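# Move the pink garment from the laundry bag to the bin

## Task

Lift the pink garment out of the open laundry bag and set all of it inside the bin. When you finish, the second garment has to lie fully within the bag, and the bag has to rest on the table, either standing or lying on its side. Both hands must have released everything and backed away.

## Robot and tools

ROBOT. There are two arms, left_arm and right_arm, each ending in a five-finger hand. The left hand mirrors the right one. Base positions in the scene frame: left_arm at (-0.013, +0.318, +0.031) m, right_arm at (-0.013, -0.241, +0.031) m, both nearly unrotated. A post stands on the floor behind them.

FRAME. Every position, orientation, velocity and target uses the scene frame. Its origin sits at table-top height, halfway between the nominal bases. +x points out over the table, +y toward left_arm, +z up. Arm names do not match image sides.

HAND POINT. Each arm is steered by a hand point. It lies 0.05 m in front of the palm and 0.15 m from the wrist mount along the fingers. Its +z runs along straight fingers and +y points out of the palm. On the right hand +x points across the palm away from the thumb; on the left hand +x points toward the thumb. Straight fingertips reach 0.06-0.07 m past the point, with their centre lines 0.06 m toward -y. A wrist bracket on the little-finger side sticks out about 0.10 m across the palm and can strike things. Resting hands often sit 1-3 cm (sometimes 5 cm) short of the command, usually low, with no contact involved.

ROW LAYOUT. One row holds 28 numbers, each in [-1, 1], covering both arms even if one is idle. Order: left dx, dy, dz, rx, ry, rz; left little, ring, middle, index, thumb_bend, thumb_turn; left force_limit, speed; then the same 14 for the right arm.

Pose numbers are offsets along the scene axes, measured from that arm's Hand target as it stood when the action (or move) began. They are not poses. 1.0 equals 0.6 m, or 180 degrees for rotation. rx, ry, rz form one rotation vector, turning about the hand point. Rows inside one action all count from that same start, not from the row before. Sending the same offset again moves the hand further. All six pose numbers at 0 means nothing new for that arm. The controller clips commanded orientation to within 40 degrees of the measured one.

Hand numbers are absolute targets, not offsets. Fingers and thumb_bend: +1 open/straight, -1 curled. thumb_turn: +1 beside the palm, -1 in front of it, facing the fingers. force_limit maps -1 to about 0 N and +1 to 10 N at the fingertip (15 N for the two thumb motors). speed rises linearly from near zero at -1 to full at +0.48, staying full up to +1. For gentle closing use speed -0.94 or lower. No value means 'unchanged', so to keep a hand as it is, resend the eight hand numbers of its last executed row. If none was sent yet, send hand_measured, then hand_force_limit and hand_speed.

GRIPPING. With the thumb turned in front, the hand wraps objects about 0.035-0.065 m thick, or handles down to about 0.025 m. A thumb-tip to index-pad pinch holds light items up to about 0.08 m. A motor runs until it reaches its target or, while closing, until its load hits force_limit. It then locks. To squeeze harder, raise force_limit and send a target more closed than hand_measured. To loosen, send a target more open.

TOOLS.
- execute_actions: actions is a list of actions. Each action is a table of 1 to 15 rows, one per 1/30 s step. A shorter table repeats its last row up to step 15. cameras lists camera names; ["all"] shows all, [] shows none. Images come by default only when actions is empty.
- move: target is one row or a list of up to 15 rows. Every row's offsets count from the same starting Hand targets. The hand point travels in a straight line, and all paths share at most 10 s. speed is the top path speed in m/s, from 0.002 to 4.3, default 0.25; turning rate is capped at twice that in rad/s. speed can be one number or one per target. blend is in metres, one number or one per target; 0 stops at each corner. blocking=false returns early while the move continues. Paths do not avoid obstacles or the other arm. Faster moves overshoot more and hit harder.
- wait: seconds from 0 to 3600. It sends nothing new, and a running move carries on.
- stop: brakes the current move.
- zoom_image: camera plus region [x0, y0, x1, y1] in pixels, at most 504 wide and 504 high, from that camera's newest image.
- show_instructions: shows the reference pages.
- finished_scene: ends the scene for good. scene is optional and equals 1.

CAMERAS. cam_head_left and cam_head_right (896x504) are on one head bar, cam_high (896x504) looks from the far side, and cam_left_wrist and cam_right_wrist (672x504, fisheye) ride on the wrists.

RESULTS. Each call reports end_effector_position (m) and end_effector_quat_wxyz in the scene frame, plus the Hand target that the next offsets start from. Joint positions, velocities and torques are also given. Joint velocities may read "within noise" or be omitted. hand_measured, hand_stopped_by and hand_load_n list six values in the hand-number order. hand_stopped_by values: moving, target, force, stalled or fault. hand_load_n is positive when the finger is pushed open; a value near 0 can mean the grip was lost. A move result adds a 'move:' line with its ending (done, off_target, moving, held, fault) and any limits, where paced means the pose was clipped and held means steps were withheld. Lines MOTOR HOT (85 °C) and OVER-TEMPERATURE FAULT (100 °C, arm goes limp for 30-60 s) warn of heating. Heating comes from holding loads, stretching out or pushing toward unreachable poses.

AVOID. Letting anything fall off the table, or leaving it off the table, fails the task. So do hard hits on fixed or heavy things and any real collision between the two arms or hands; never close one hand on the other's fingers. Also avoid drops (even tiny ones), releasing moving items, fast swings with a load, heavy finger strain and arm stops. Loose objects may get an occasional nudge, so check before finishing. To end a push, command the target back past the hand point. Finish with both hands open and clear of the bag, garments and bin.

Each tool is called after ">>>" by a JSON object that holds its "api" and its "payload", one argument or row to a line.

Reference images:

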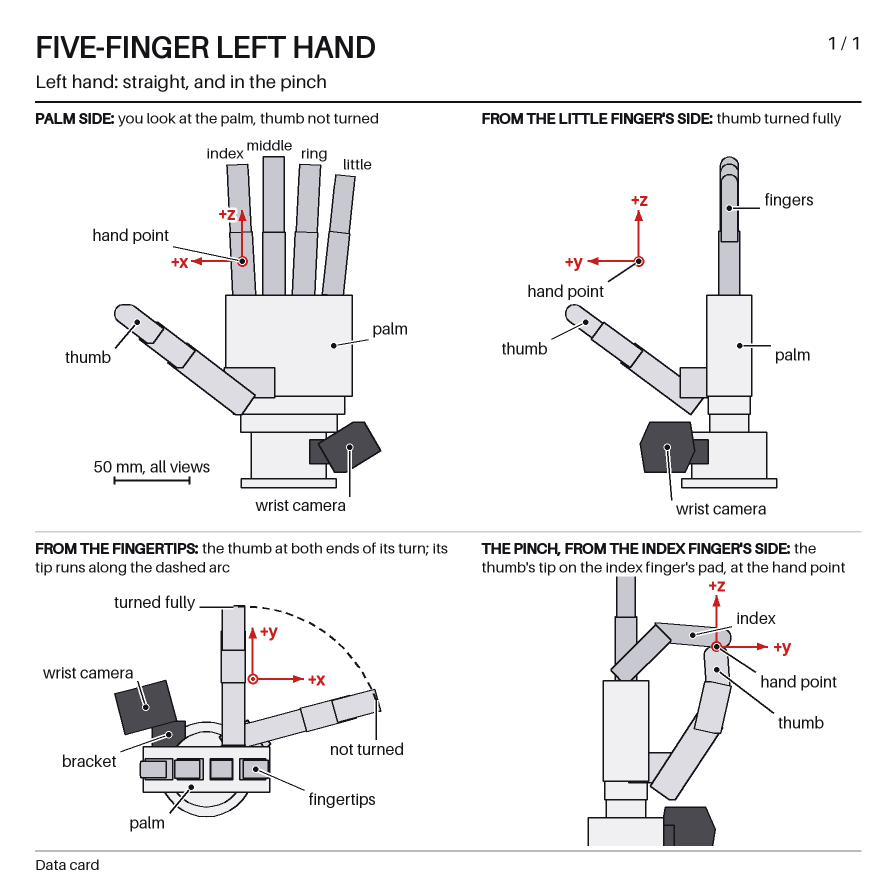

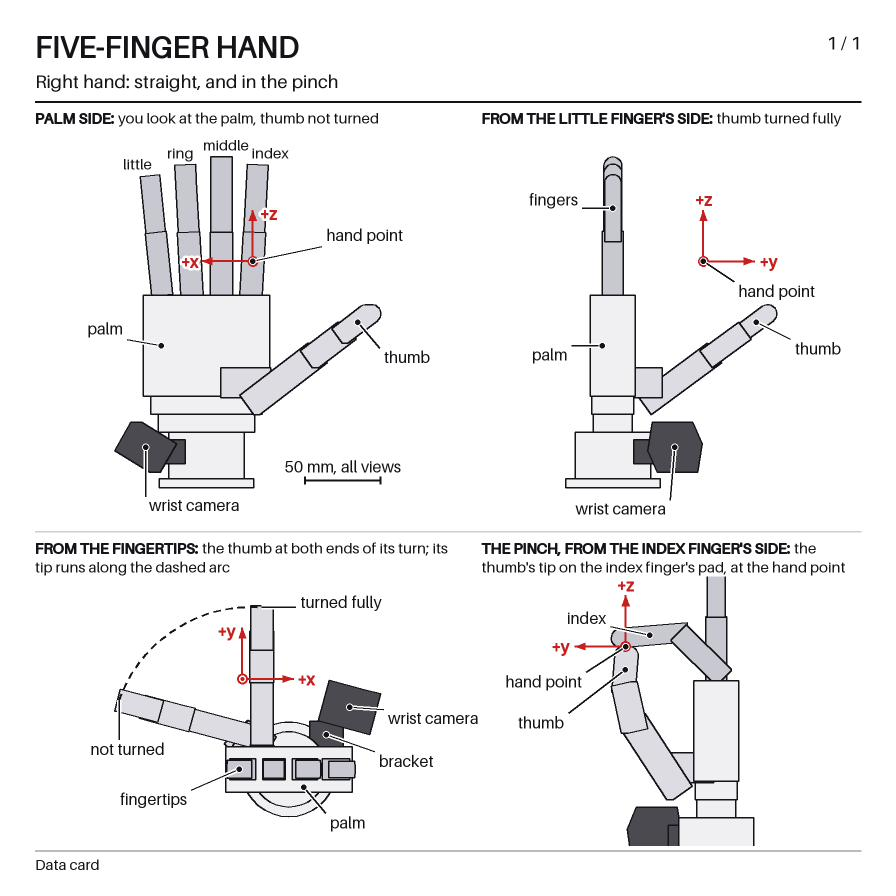

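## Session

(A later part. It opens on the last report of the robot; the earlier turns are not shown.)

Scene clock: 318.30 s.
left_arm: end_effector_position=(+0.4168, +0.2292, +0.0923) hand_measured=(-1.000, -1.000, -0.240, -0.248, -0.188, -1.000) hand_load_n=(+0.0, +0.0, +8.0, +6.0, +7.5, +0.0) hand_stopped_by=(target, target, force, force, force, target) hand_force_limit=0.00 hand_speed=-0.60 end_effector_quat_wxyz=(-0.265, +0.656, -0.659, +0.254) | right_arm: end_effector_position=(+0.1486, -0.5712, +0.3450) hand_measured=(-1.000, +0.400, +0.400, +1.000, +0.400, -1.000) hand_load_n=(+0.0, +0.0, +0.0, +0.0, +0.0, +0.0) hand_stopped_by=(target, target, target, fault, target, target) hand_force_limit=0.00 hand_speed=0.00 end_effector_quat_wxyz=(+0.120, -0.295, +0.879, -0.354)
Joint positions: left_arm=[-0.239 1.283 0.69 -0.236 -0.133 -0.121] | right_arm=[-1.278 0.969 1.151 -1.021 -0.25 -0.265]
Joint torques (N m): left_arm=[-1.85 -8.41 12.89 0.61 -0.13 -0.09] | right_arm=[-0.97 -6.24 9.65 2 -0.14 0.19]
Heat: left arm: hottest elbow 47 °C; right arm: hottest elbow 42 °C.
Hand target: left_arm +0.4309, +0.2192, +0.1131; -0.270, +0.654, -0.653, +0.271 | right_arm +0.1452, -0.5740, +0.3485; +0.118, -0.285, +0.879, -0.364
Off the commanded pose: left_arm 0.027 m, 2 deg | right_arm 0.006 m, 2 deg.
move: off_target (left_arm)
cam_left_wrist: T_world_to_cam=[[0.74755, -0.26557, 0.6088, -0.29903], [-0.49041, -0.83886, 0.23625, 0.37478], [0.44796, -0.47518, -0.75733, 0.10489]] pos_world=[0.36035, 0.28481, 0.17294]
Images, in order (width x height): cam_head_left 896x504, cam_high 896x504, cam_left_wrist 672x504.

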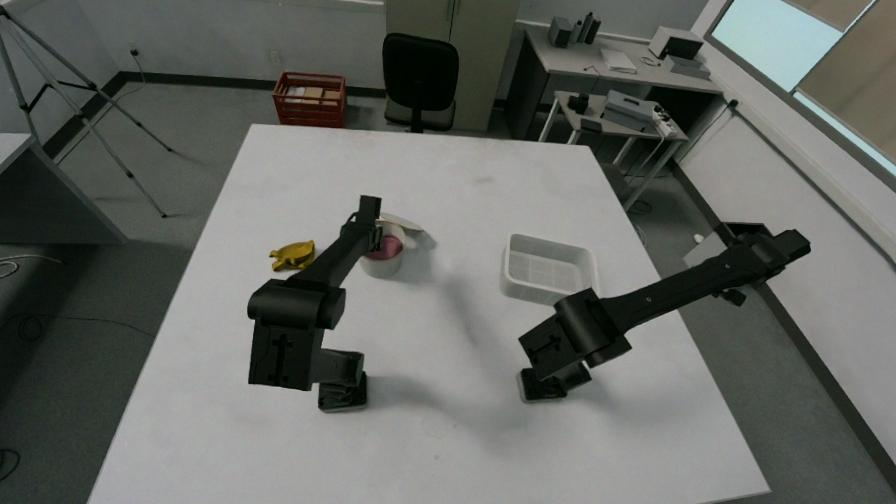

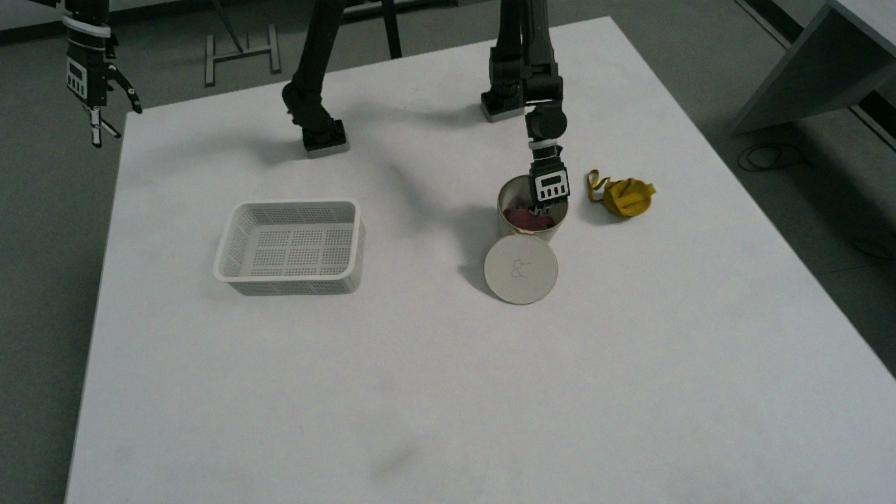

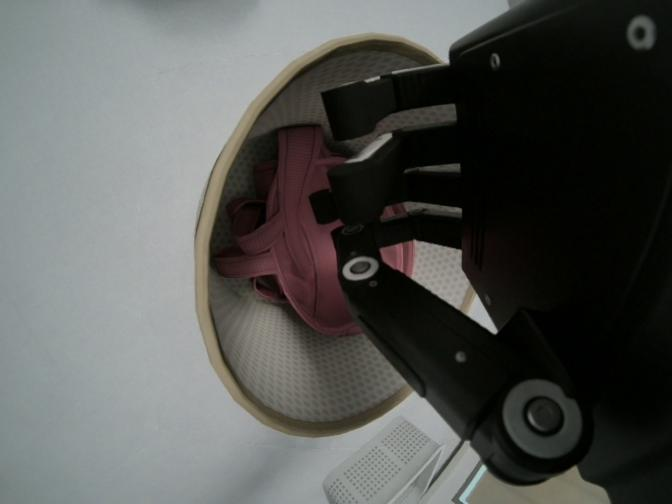

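>>> {"api": "move", "payload": {
  "target": [
    [0,0,0,0,0,0,-1,-1,0.4,0.4,0.4,-1,0,0,0,0,0.0,0,0,0,-1,0.4,0.4,1,0.4,-1,0.0,0],
    [-0.043,-0.004,0.02,0,0,0,-1,-1,0.4,0.4,0.4,-1,0,0,0,0,0.0,0,0,0,-1,0.4,0.4,1,0.4,-1,0.0,0],
    [-0.043,-0.004,-0.132,0,0,0,-1,-1,0.4,0.4,0.4,-1,0,0,0,0,0.0,0,0,0,-1,0.4,0.4,1,0.4,-1,0.0,0],
    [-0.043,-0.004,-0.1325,0,0,0,-1,-1,-0.1,-0.1,-0.1,-1,-0.2,-0.6,0,0,0.0,0,0,0,-1,0.4,0.4,1,0.4,-1,0.0,0],
    [-0.043,-0.004,-0.133,0,0,0,-1,-1,-0.25,-0.25,-0.25,-1,0.0,-0.6,0,0,0.0,0,0,0,-1,0.4,0.4,1,0.4,-1,0.0,0]
  ],
  "speed": 0.07,
  "cameras": ["cam_left_wrist","cam_high","cam_head_left"]
}}

>>> {"api": "zoom_image", "payload": {
  "camera": "cam_high",
  "region": [480, 150, 620, 290]
}}

Scene clock: 324.87 s.
left_arm: end_effector_position=(+0.4050, +0.2238, +0.0371) hand_measured=(-1.000, -1.000, -0.130, -0.168, -0.130, -1.000) hand_load_n=(+0.0, +0.0, +7.0, +9.0, +8.0, +0.0) hand_stopped_by=(target, target, force, force, force, target) hand_force_limit=0.00 hand_speed=-0.60 end_effector_quat_wxyz=(-0.274, +0.653, -0.654, +0.267) | right_arm: end_effector_position=(+0.1486, -0.5712, +0.3450) hand_measured=(-1.000, +0.400, +0.400, +1.000, +0.400, -1.000) hand_load_n=(+0.0, +0.0, +0.0, +0.0, +0.0, +0.0) hand_stopped_by=(target, target, target, fault, target, target) hand_force_limit=0.00 hand_speed=0.00 end_effector_quat_wxyz=(+0.120, -0.295, +0.879, -0.354)
Joint positions: left_arm=[-0.261 1.372 0.565 0.009 -0.149 -0.138] | right_arm=[-1.278 0.969 1.151 -1.021 -0.25 -0.265]
Joint torques (N m): left_arm=[-1.67 -6.36 7.68 2.36 -0.17 -0.12] | right_arm=[-0.97 -6.18 9.65 1.99 -0.14 0.19]
Heat: left arm: hottest elbow 46 °C; right arm: hottest elbow 42 °C.
Hand target: left_arm +0.4051, +0.2167, +0.0332; -0.270, +0.653, -0.653, +0.271 | right_arm +0.1452, -0.5740, +0.3485; +0.118, -0.285, +0.879, -0.364
Off the commanded pose: left_arm 0.008 m, 1 deg | right_arm 0.006 m, 2 deg.
move: done; target 4's new numbers were sent with left_arm's hand 0.011 m and 1 deg from that target
cam_left_wrist: T_world_to_cam=[[0.72699, -0.26176, 0.6348, -0.25142], [-0.49805, -0.83743, 0.22507, 0.38067], [0.47269, -0.47979, -0.73917, 0.05612]] pos_world=[0.34585, 0.2799, 0.1154]
Images, in order (width x height): cam_head_left 896x504, cam_high 896x504, cam_left_wrist 672x504.

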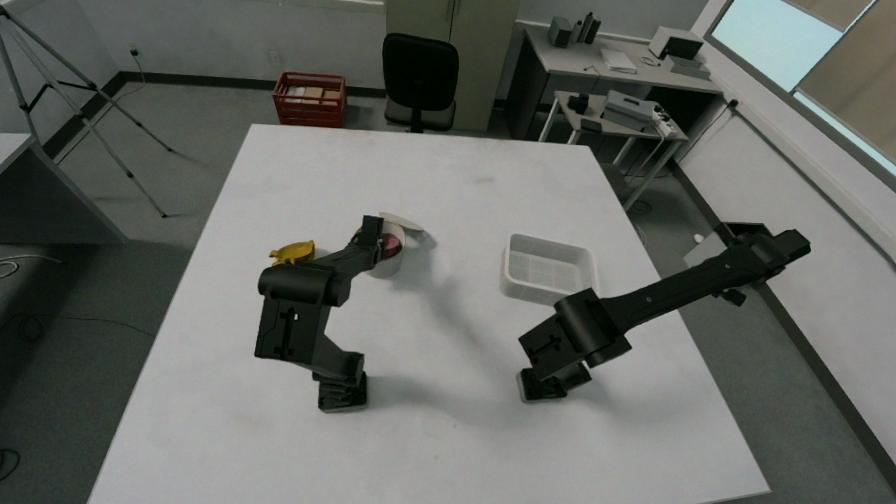

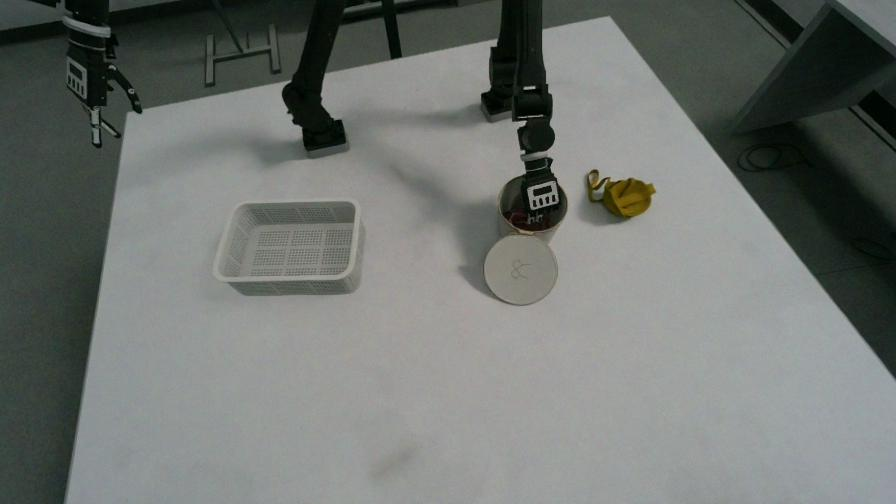

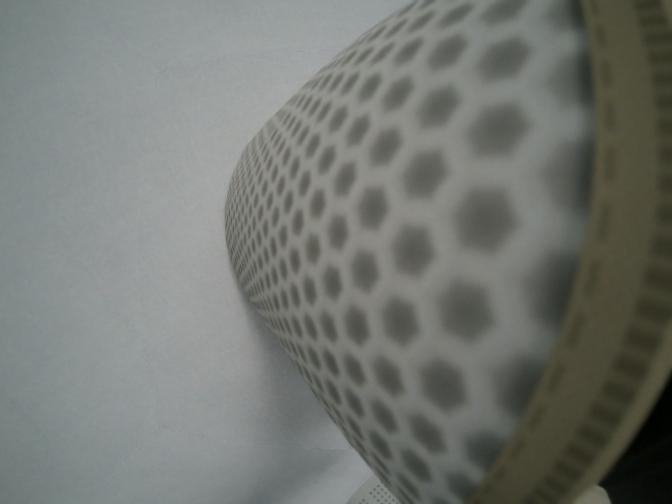

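Scaled by 3.600 from the camera's image (finer frame: 1280x720).

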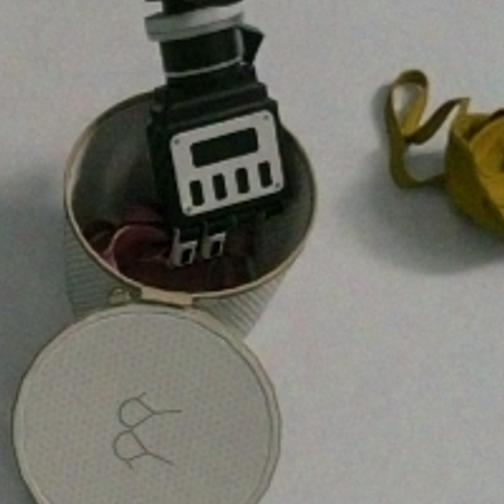

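>>> {"api": "move", "payload": {
  "target": [0.01,0,0.15,0,0,0,-1,-1,-0.25,-0.25,-0.25,-1,0.0,-0.6,0,0,0.0,0,0,0,-1,0.4,0.4,1,0.4,-1,0.0,0],
  "speed": 0.07,
  "cameras": ["cam_left_wrist","cam_high","cam_head_left"]
}}

>>> {"api": "zoom_image", "payload": {
  "camera": "cam_high",
  "region": [480, 150, 620, 290]
}}

>>> {"api": "zoom_image", "payload": {
  "camera": "cam_left_wrist",
  "region": [100, 80, 480, 460]
}}

Scene clock: 327.10 s.
left_arm: end_effector_position=(+0.3953, +0.2257, +0.0994) hand_measured=(-1.000, -1.000, -0.130, -0.168, -0.130, -1.000) hand_load_n=(+0.0, +0.0, +7.5, +8.5, +8.0, +0.0) hand_stopped_by=(target, target, force, force, force, target) hand_force_limit=0.00 hand_speed=-0.60 end_effector_quat_wxyz=(-0.263, +0.657, -0.660, +0.251) | right_arm: end_effector_position=(+0.1486, -0.5712, +0.3450) hand_measured=(-1.000, +0.400, +0.400, +1.000, +0.400, -1.000) hand_load_n=(+0.0, +0.0, +0.0, +0.0, +0.0, +0.0) hand_stopped_by=(target, target, target, fault, target, target) hand_force_limit=0.00 hand_speed=0.00 end_effector_quat_wxyz=(+0.120, -0.295, +0.879, -0.354)
Joint positions: left_arm=[-0.261 1.214 0.658 -0.283 -0.149 -0.138] | right_arm=[-1.278 0.969 1.151 -1.021 -0.25 -0.265]
Joint torques (N m): left_arm=[-1.08 -7.59 13.44 0.87 -0.07 -0.07] | right_arm=[-0.97 -6.18 9.65 2 -0.14 0.19]
Heat: left arm: hottest elbow 46 °C; right arm: hottest elbow 42 °C.
Hand target: left_arm +0.4110, +0.2167, +0.1231; -0.270, +0.653, -0.653, +0.271 | right_arm +0.1452, -0.5740, +0.3485; +0.118, -0.285, +0.879, -0.364
Off the commanded pose: left_arm 0.030 m, 3 deg | right_arm 0.006 m, 2 deg.
move: off_target (left_arm)
cam_left_wrist: T_world_to_cam=[[0.7518, -0.2668, 0.603, -0.28907], [-0.48876, -0.83933, 0.23801, 0.35894], [0.44262, -0.47366, -0.76141, 0.12049]] pos_world=[0.33943, 0.28122, 0.18063]
Images, in order (width x height): cam_head_left 896x504, cam_high 896x504, cam_left_wrist 672x504.

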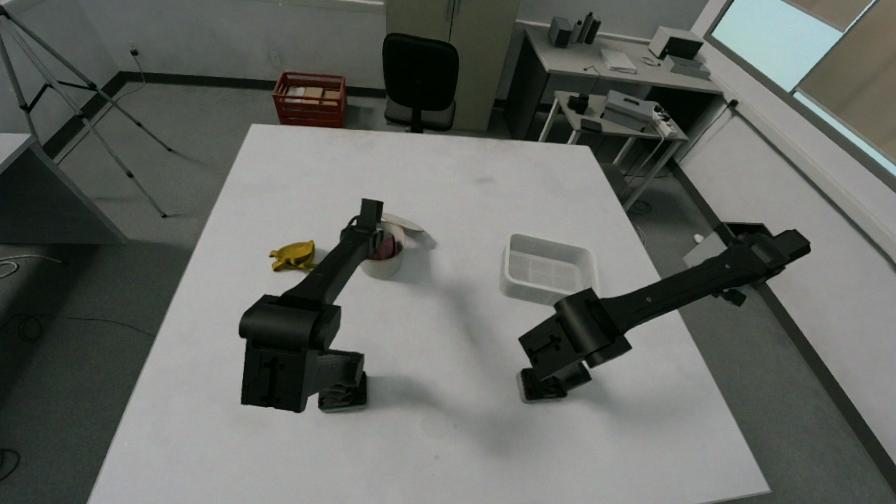

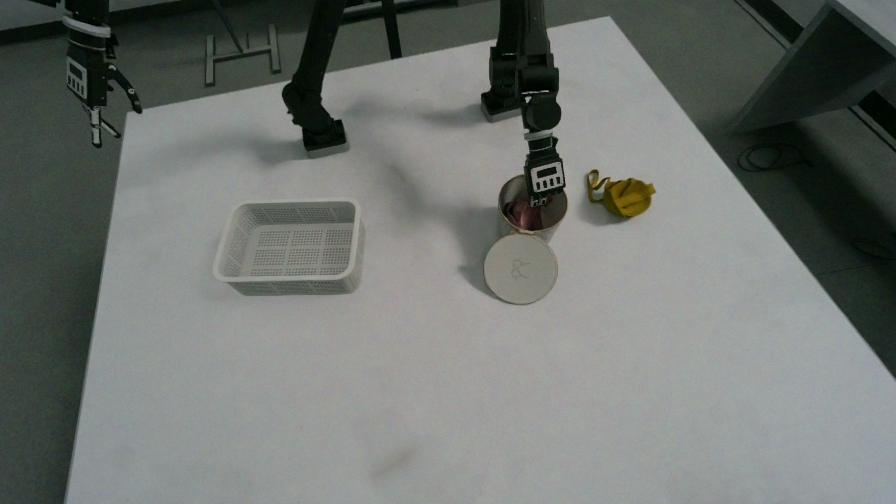

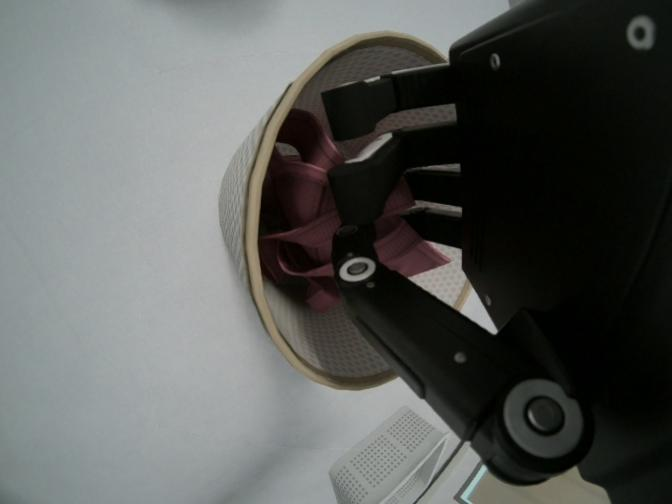

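Scaled by 3.600 from the camera's image (finer frame: 1280x720).

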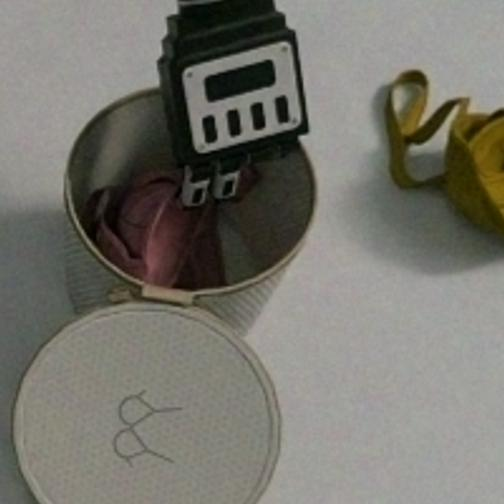

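Scaled by 1.326 from the camera's image (finer frame: 960x720).

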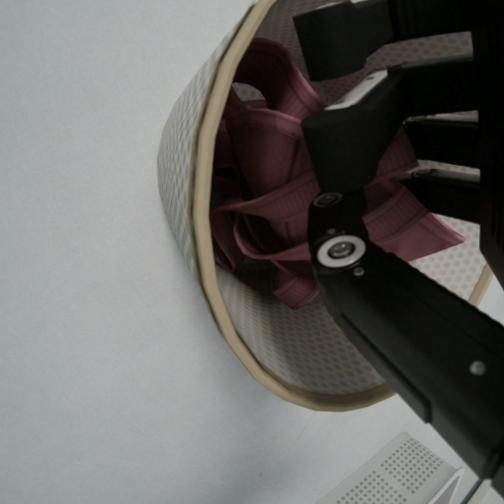

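>>> {"api": "move", "payload": {
  "target": [
    [0.03,0.0,0.25,0,0,0,-1,-1,-0.25,-0.25,-0.25,-1,0.0,-0.6,0,0,0.0,0,0,0,-1,0.4,0.4,1,0.4,-1,0.0,0],
    [0.03,0.0,0.55,0,0,0,-1,-1,-0.25,-0.25,-0.25,-1,0.0,-0.6,0,0,0.0,0,0,0,-1,0.4,0.4,1,0.4,-1,0.0,0]
  ],
  "speed": 0.12,
  "blend": 0.01,
  "cameras": ["cam_left_wrist","cam_high","cam_head_left","cam_head_right"]
}}

>>> {"api": "zoom_image", "payload": {
  "camera": "cam_high",
  "region": [480, 50, 640, 290]
}}

Scene clock: 330.97 s.
left_arm: end_effector_position=(+0.4250, +0.2186, +0.4323) hand_measured=(-1.000, -1.000, -0.130, -0.168, -0.130, -1.000) hand_load_n=(+0.0, +0.0, +7.5, +8.5, +7.0, +0.0) hand_stopped_by=(target, target, force, force, force, target) hand_force_limit=0.00 hand_speed=-0.60 end_effector_quat_wxyz=(-0.264, +0.655, -0.659, +0.257) | right_arm: end_effector_position=(+0.1486, -0.5712, +0.3450) hand_measured=(-1.000, +0.400, +0.400, +1.000, +0.400, -1.000) hand_load_n=(+0.0, +0.0, +0.0, +0.0, +0.0, +0.0) hand_stopped_by=(target, target, target, fault, target, target) hand_force_limit=0.00 hand_speed=0.00 end_effector_quat_wxyz=(+0.120, -0.295, +0.879, -0.354)
Joint positions: left_arm=[-0.261 1.196 1.545 -1.176 -0.143 -0.138] | right_arm=[-1.278 0.969 1.151 -1.021 -0.25 -0.265]
Joint torques (N m): left_arm=[-0.73 -7.12 14.72 0.92 0 0.02] | right_arm=[-0.97 -6.18 9.65 1.99 -0.14 0.19]
Heat: left arm: hottest elbow 47 °C; right arm: hottest elbow 42 °C.
Hand target: left_arm +0.4290, +0.2167, +0.4531; -0.270, +0.653, -0.653, +0.271 | right_arm +0.1452, -0.5740, +0.3485; +0.118, -0.285, +0.879, -0.364
Off the commanded pose: left_arm 0.021 m, 2 deg | right_arm 0.006 m, 2 deg.
move: off_target (left_arm)
cam_left_wrist: T_world_to_cam=[[0.74377, -0.26558, 0.61341, -0.51534], [-0.49452, -0.83604, 0.23766, 0.29011], [0.44971, -0.48011, -0.75316, 0.35223]] pos_world=[0.36836, 0.27479, 0.51245]
Images, in order (width x height): cam_head_left 896x504, cam_head_right 896x504, cam_high 896x504, cam_left_wrist 672x504.

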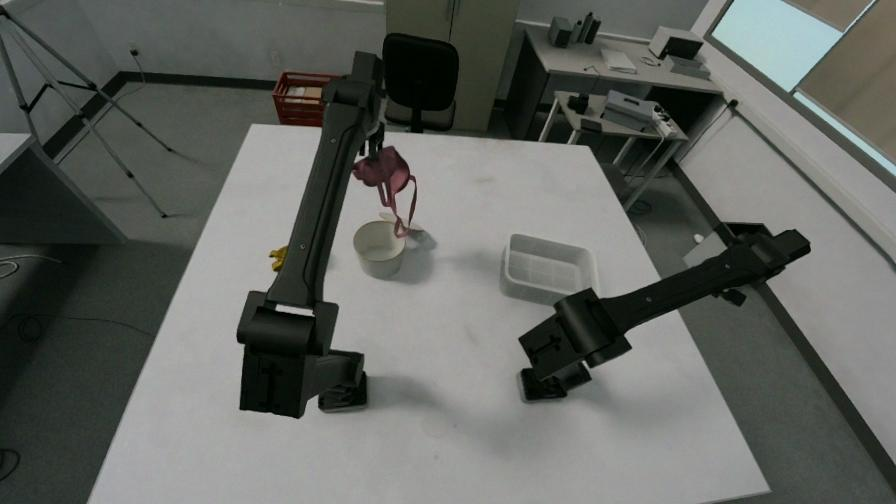

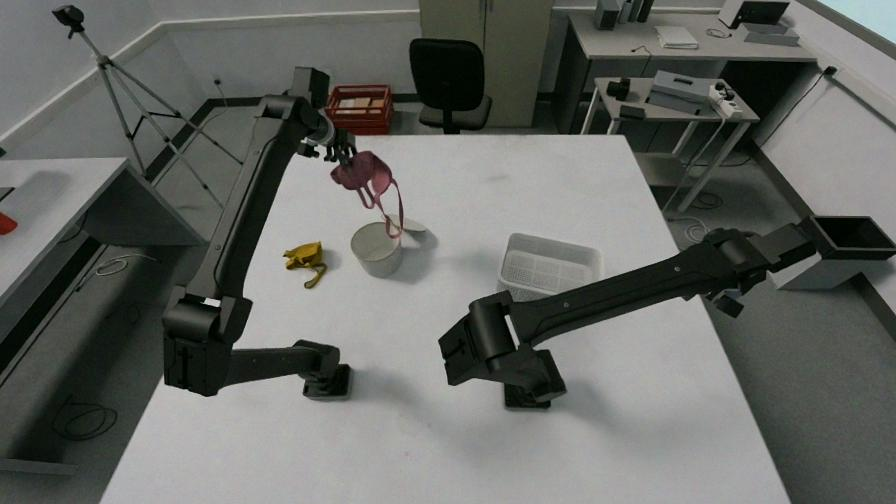

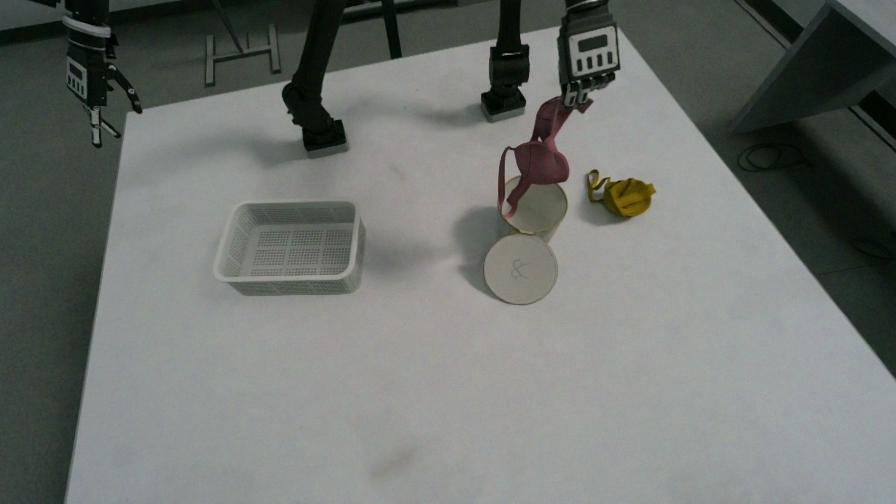

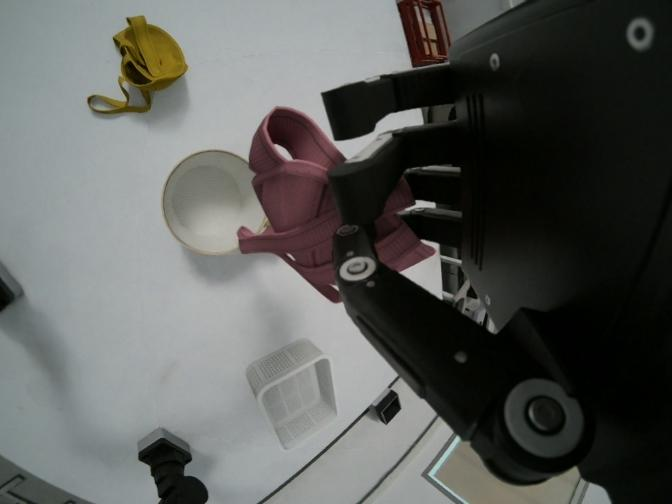

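Scaled by 2.100 from the camera's image (finer frame: 1280x720).

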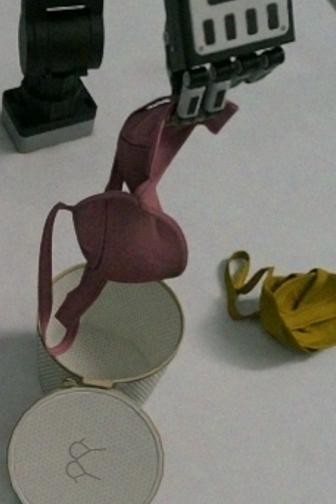

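>>> {"api": "move", "payload": {
  "target": [
    [0.0,0.0,0.08,0,0,0,-1,-1,-0.25,-0.25,-0.25,-1,0.0,-0.6,0,0,0.0,0,0,0,-1,0.4,0.4,1,0.4,-1,0.0,0],
    [-0.107,-0.895,0.078,-0.0727,-0.1258,-0.3278,-1,-1,-0.25,-0.25,-0.25,-1,0.0,-0.6,0,0,0.0,0,0,0,-1,0.4,0.4,1,0.4,-1,0.0,0]
  ],
  "speed": 0.18,
  "blend": 0.02,
  "cameras": ["cam_left_wrist","cam_high","cam_head_left","cam_head_right"]
}}

Scene clock: 337.03 s.
left_arm: end_effector_position=(+0.3654, -0.3095, +0.4706) hand_measured=(-1.000, -1.000, -0.130, -0.168, -0.130, -1.000) hand_load_n=(+0.0, +0.0, +7.5, +8.0, +7.0, +0.0) hand_stopped_by=(target, target, force, force, force, target) hand_force_limit=0.00 hand_speed=-0.60 end_effector_quat_wxyz=(+0.140, -0.228, +0.805, -0.530) | right_arm: end_effector_position=(+0.1486, -0.5712, +0.3450) hand_measured=(-1.000, +0.400, +0.400, +1.000, +0.400, -1.000) hand_load_n=(+0.0, +0.0, +0.0, +0.0, +0.0, +0.0) hand_stopped_by=(target, target, target, fault, target, target) hand_force_limit=0.00 hand_speed=0.00 end_effector_quat_wxyz=(+0.120, -0.295, +0.879, -0.354)
Joint positions: left_arm=[-1.033 1.719 2.002 -0.694 0.059 0.008] | right_arm=[-1.278 0.969 1.151 -1.021 -0.25 -0.265]
Joint torques (N m): left_arm=[-1.61 -15.56 15.87 2.66 0.1 0.18] | right_arm=[-0.97 -6.18 9.65 2 -0.14 0.19]
Heat: left arm: hottest elbow 47 °C; right arm: hottest elbow 42 °C.
Hand target: left_arm +0.3648, -0.3202, +0.4999; +0.148, -0.212, +0.791, -0.554 | right_arm +0.1452, -0.5740, +0.3485; +0.118, -0.285, +0.879, -0.364
Off the commanded pose: left_arm 0.031 m, 4 deg | right_arm 0.006 m, 2 deg.
move: off_target (left_arm)
cam_left_wrist: T_world_to_cam=[[0.0191, -0.5041, 0.86343, -0.56138], [-0.99804, 0.04184, 0.0465, 0.35568], [-0.05956, -0.86263, -0.50231, 0.10398]] pos_world=[0.3719, -0.20818, 0.52041]
Images, in order (width x height): cam_head_left 896x504, cam_head_right 896x504, cam_high 896x504, cam_left_wrist 672x504.

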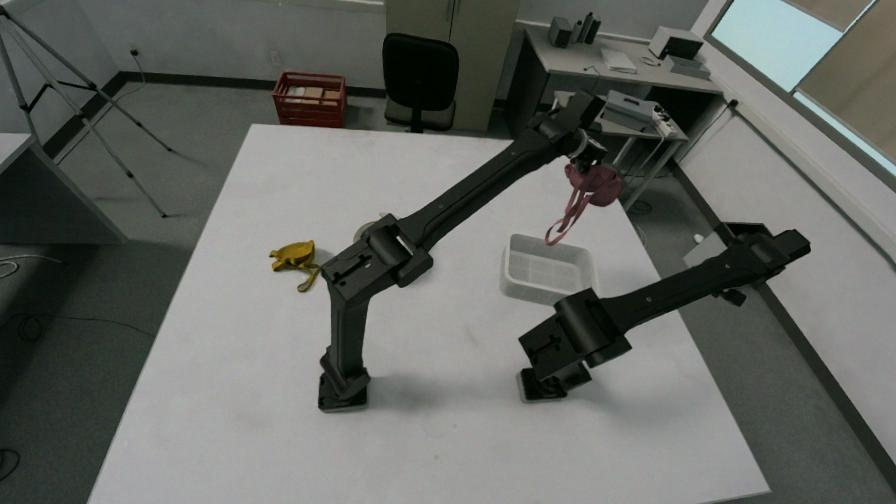

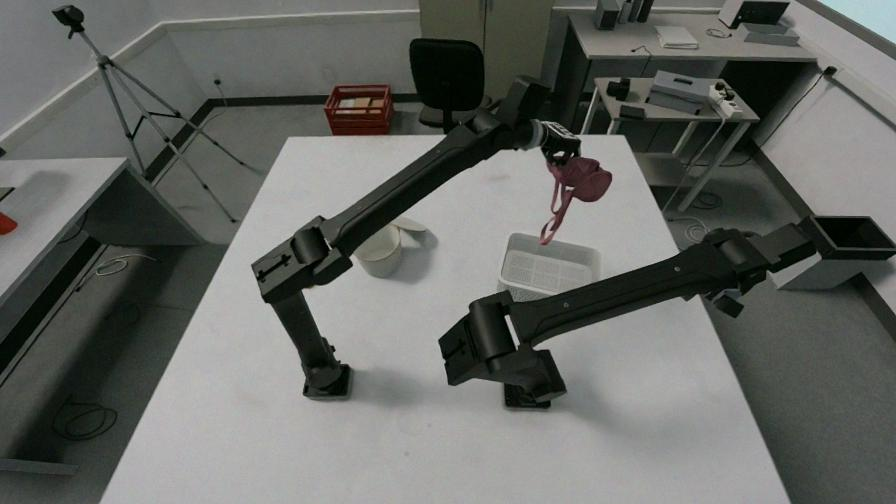

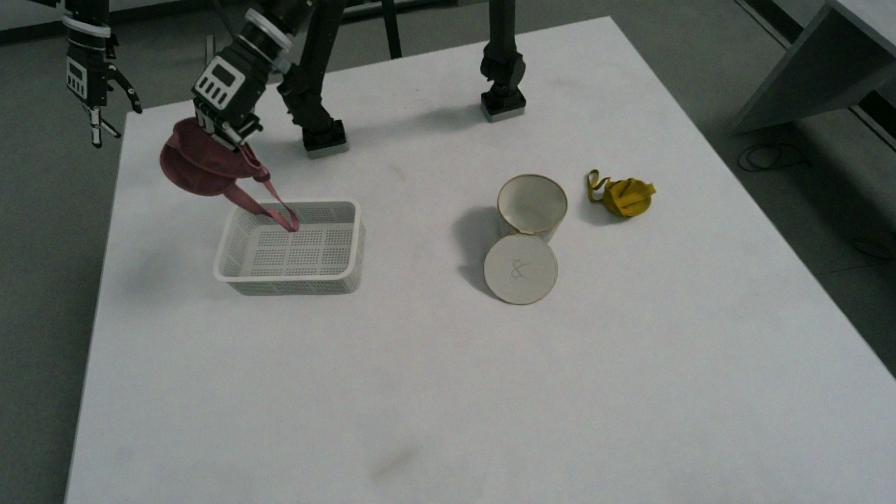

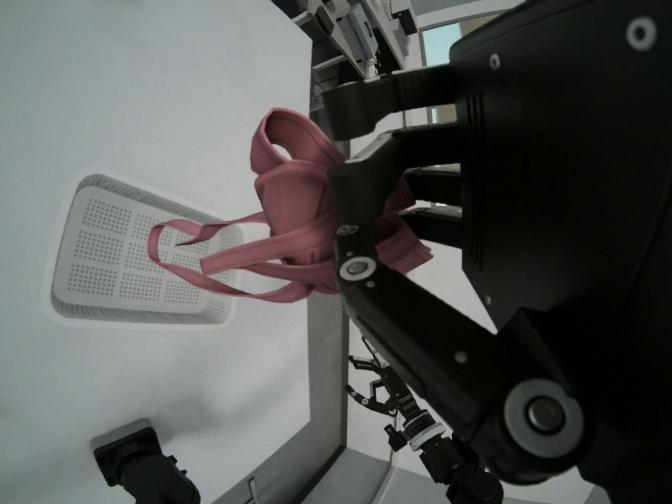

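>>> {"api": "move", "payload": {
  "target": [
    [-0.02,-0.045,0.0,0,0,0,-1,-1,-0.25,-0.25,-0.25,-1,0.0,-0.6,0,0,0.0,0,0,0,-1,0.4,0.4,1,0.4,-1,0.0,0],
    [-0.02,-0.045,-0.25,0,0,0,-1,-1,-0.25,-0.25,-0.25,-1,0.0,-0.6,0,0,0.0,0,0,0,-1,0.4,0.4,1,0.4,-1,0.0,0]
  ],
  "speed": 0.12,
  "blend": 0.01,
  "cameras": ["cam_left_wrist","cam_high","cam_head_left","cam_head_right"]
}}

>>> {"api": "zoom_image", "payload": {
  "camera": "cam_head_left",
  "region": [480, 150, 680, 340]
}}

>>> {"api": "zoom_image", "payload": {
  "camera": "cam_high",
  "region": [150, 100, 400, 320]
}}

Scene clock: 340.50 s.
left_arm: end_effector_position=(+0.3561, -0.3427, +0.3219) hand_measured=(-1.000, -1.000, -0.130, -0.168, -0.130, -1.000) hand_load_n=(+0.0, +0.0, +8.0, +8.0, +7.0, +0.0) hand_stopped_by=(target, target, force, force, force, target) hand_force_limit=0.00 hand_speed=-0.60 end_effector_quat_wxyz=(+0.142, -0.219, +0.807, -0.530) | right_arm: end_effector_position=(+0.1486, -0.5712, +0.3450) hand_measured=(-1.000, +0.400, +0.400, +1.000, +0.400, -1.000) hand_load_n=(+0.0, +0.0, +0.0, +0.0, +0.0, +0.0) hand_stopped_by=(target, target, target, fault, target, target) hand_force_limit=0.00 hand_speed=0.00 end_effector_quat_wxyz=(+0.120, -0.295, +0.879, -0.354)
Joint positions: left_arm=[-1.076 1.746 1.645 -0.308 0.026 0.008] | right_arm=[-1.278 0.969 1.151 -1.021 -0.25 -0.265]
Joint torques (N m): left_arm=[-0.97 -18.73 11.78 3.17 -0.05 0.05] | right_arm=[-1.03 -6.18 9.66 1.98 -0.14 0.19]
Heat: left arm: hottest elbow 47 °C; right arm: hottest elbow 41 °C.
Hand target: left_arm +0.3528, -0.3472, +0.3498; +0.148, -0.212, +0.791, -0.554 | right_arm +0.1452, -0.5740, +0.3485; +0.118, -0.285, +0.879, -0.364
Off the commanded pose: left_arm 0.029 m, 3 deg | right_arm 0.006 m, 2 deg.
move: off_target (left_arm)
cam_left_wrist: T_world_to_cam=[[0.00166, -0.50925, 0.86062, -0.44422], [-0.99791, 0.05476, 0.03433, 0.36308], [-0.06461, -0.85887, -0.5081, 0.00504]] pos_world=[0.36339, -0.24177, 0.3724]
Images, in order (width x height): cam_head_left 896x504, cam_head_right 896x504, cam_high 896x504, cam_left_wrist 672x504.

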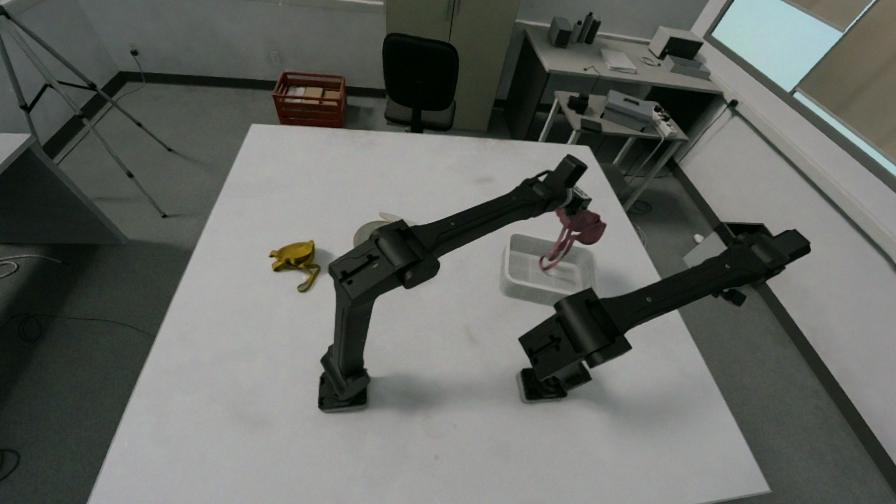

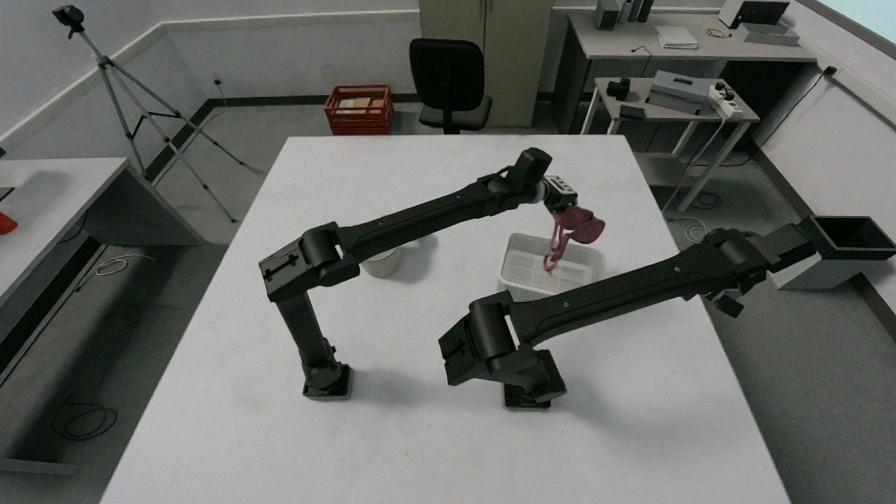

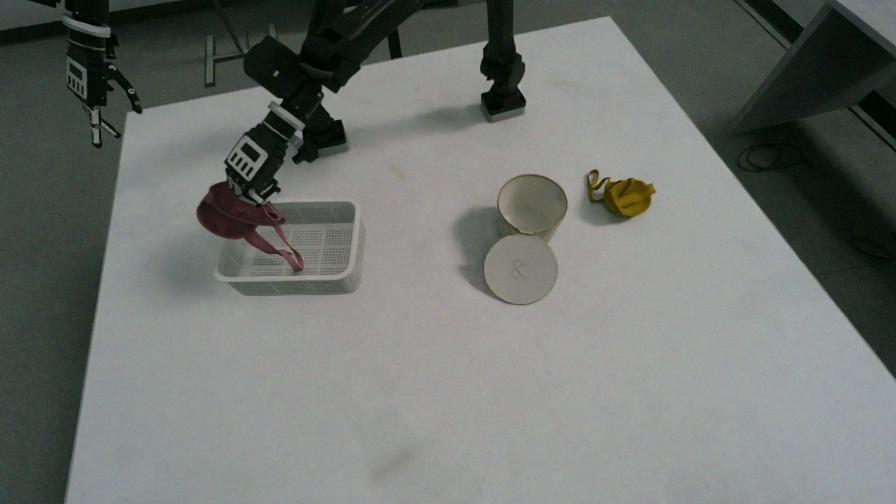

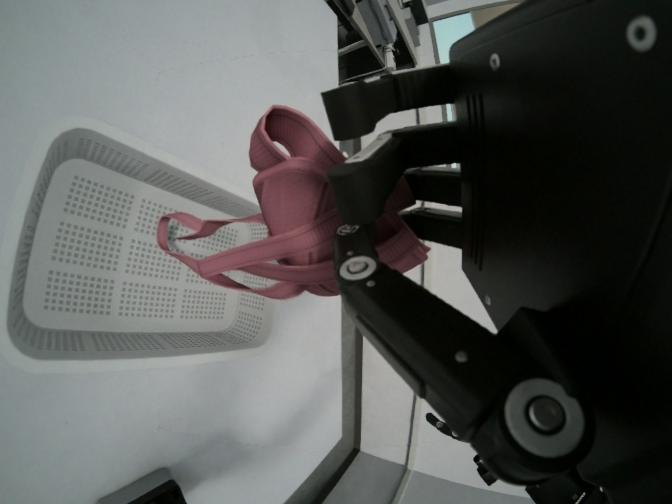

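Scaled by 2.520 from the camera's image (finer frame: 1280x720).

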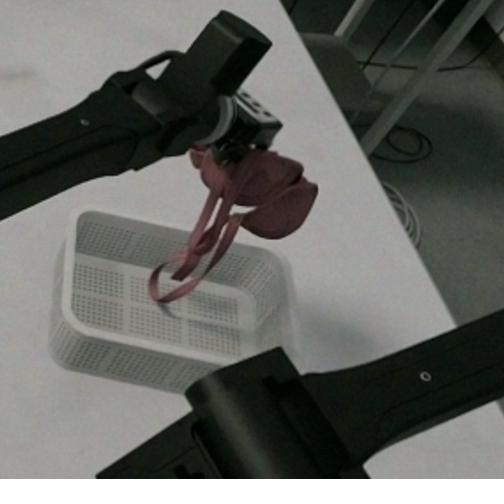

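Scaled by 2.016 from the camera's image (finer frame: 1280x720).

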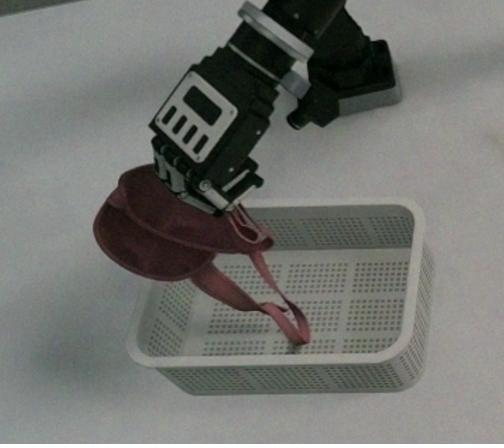

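>>> {"api": "move", "payload": {
  "target": [0.02,0.067,-0.15,0,0,0,-1,-1,-0.25,-0.25,-0.25,-1,0.0,-0.6,0,0,0,0,0,0,-1,0.4,0.4,1,0.4,-1,0.0,0],
  "speed": 0.12,
  "cameras": ["cam_head_left","cam_high","cam_left_wrist"]
}}

Scene clock: 343.93 s.
left_arm: end_effector_position=(+0.3549, -0.3078, +0.2349) hand_measured=(-1.000, -1.000, -0.130, -0.168, -0.130, -1.000) hand_load_n=(+0.0, +0.0, +7.5, +8.0, +7.0, +0.0) hand_stopped_by=(target, target, force, force, force, target) hand_force_limit=0.00 hand_speed=-0.60 end_effector_quat_wxyz=(+0.135, -0.219, +0.806, -0.533) | right_arm: end_effector_position=(+0.1486, -0.5712, +0.3450) hand_measured=(-1.000, +0.400, +0.400, +1.000, +0.400, -1.000) hand_load_n=(+0.0, +0.0, +0.0, +0.0, +0.0, +0.0) hand_stopped_by=(target, target, target, fault, target, target) hand_force_limit=0.00 hand_speed=0.00 end_effector_quat_wxyz=(+0.120, -0.295, +0.879, -0.354)
Joint positions: left_arm=[-1.041 1.721 1.374 -0.061 0.071 0.013] | right_arm=[-1.278 0.969 1.151 -1.021 -0.25 -0.265]
Joint torques (N m): left_arm=[-0.62 -17.26 11.18 3.25 0.14 0.21] | right_arm=[-0.97 -6.24 9.66 2 -0.14 0.19]
Heat: left arm: hottest elbow 47 °C; right arm: hottest elbow 41 °C.
Hand target: left_arm +0.3647, -0.3071, +0.2600; +0.148, -0.212, +0.791, -0.554 | right_arm +0.1452, -0.5740, +0.3485; +0.118, -0.285, +0.879, -0.364
Off the commanded pose: left_arm 0.027 m, 3 deg | right_arm 0.006 m, 2 deg.
move: off_target (left_arm)
cam_left_wrist: T_world_to_cam=[[0.00638, -0.50148, 0.86514, -0.35193], [-0.99705, 0.06294, 0.04383, 0.36281], [-0.07644, -0.86287, -0.49961, -0.00831]] pos_world=[0.36335, -0.2065, 0.28442]

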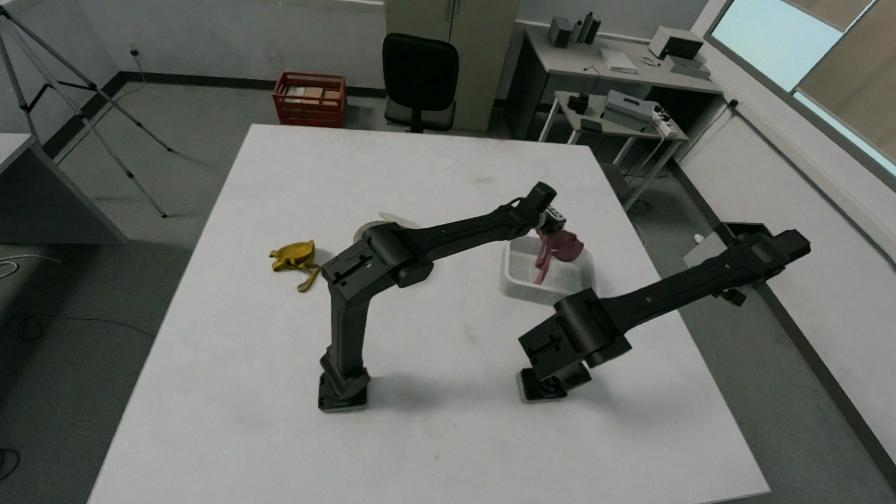

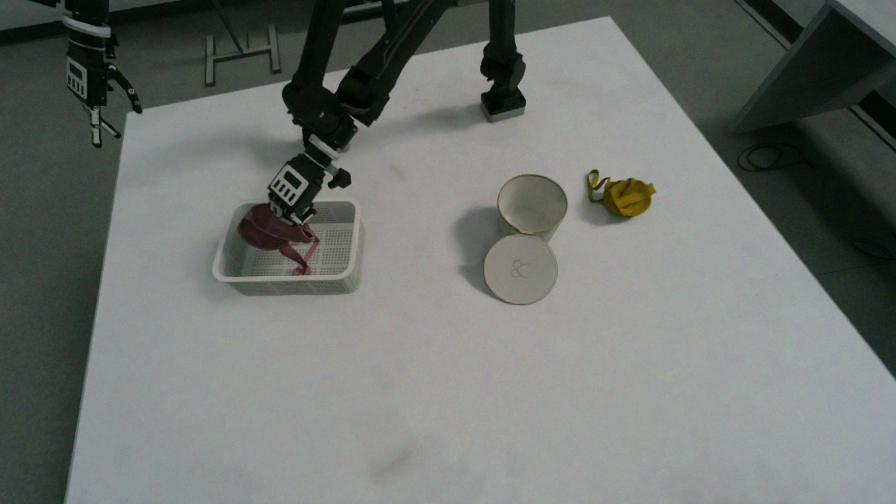

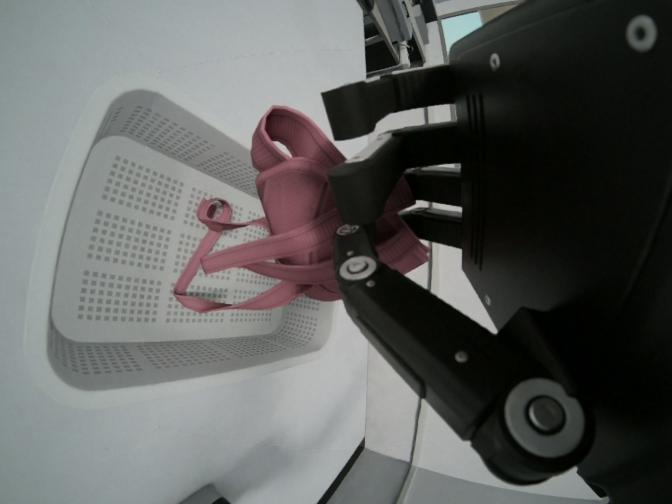

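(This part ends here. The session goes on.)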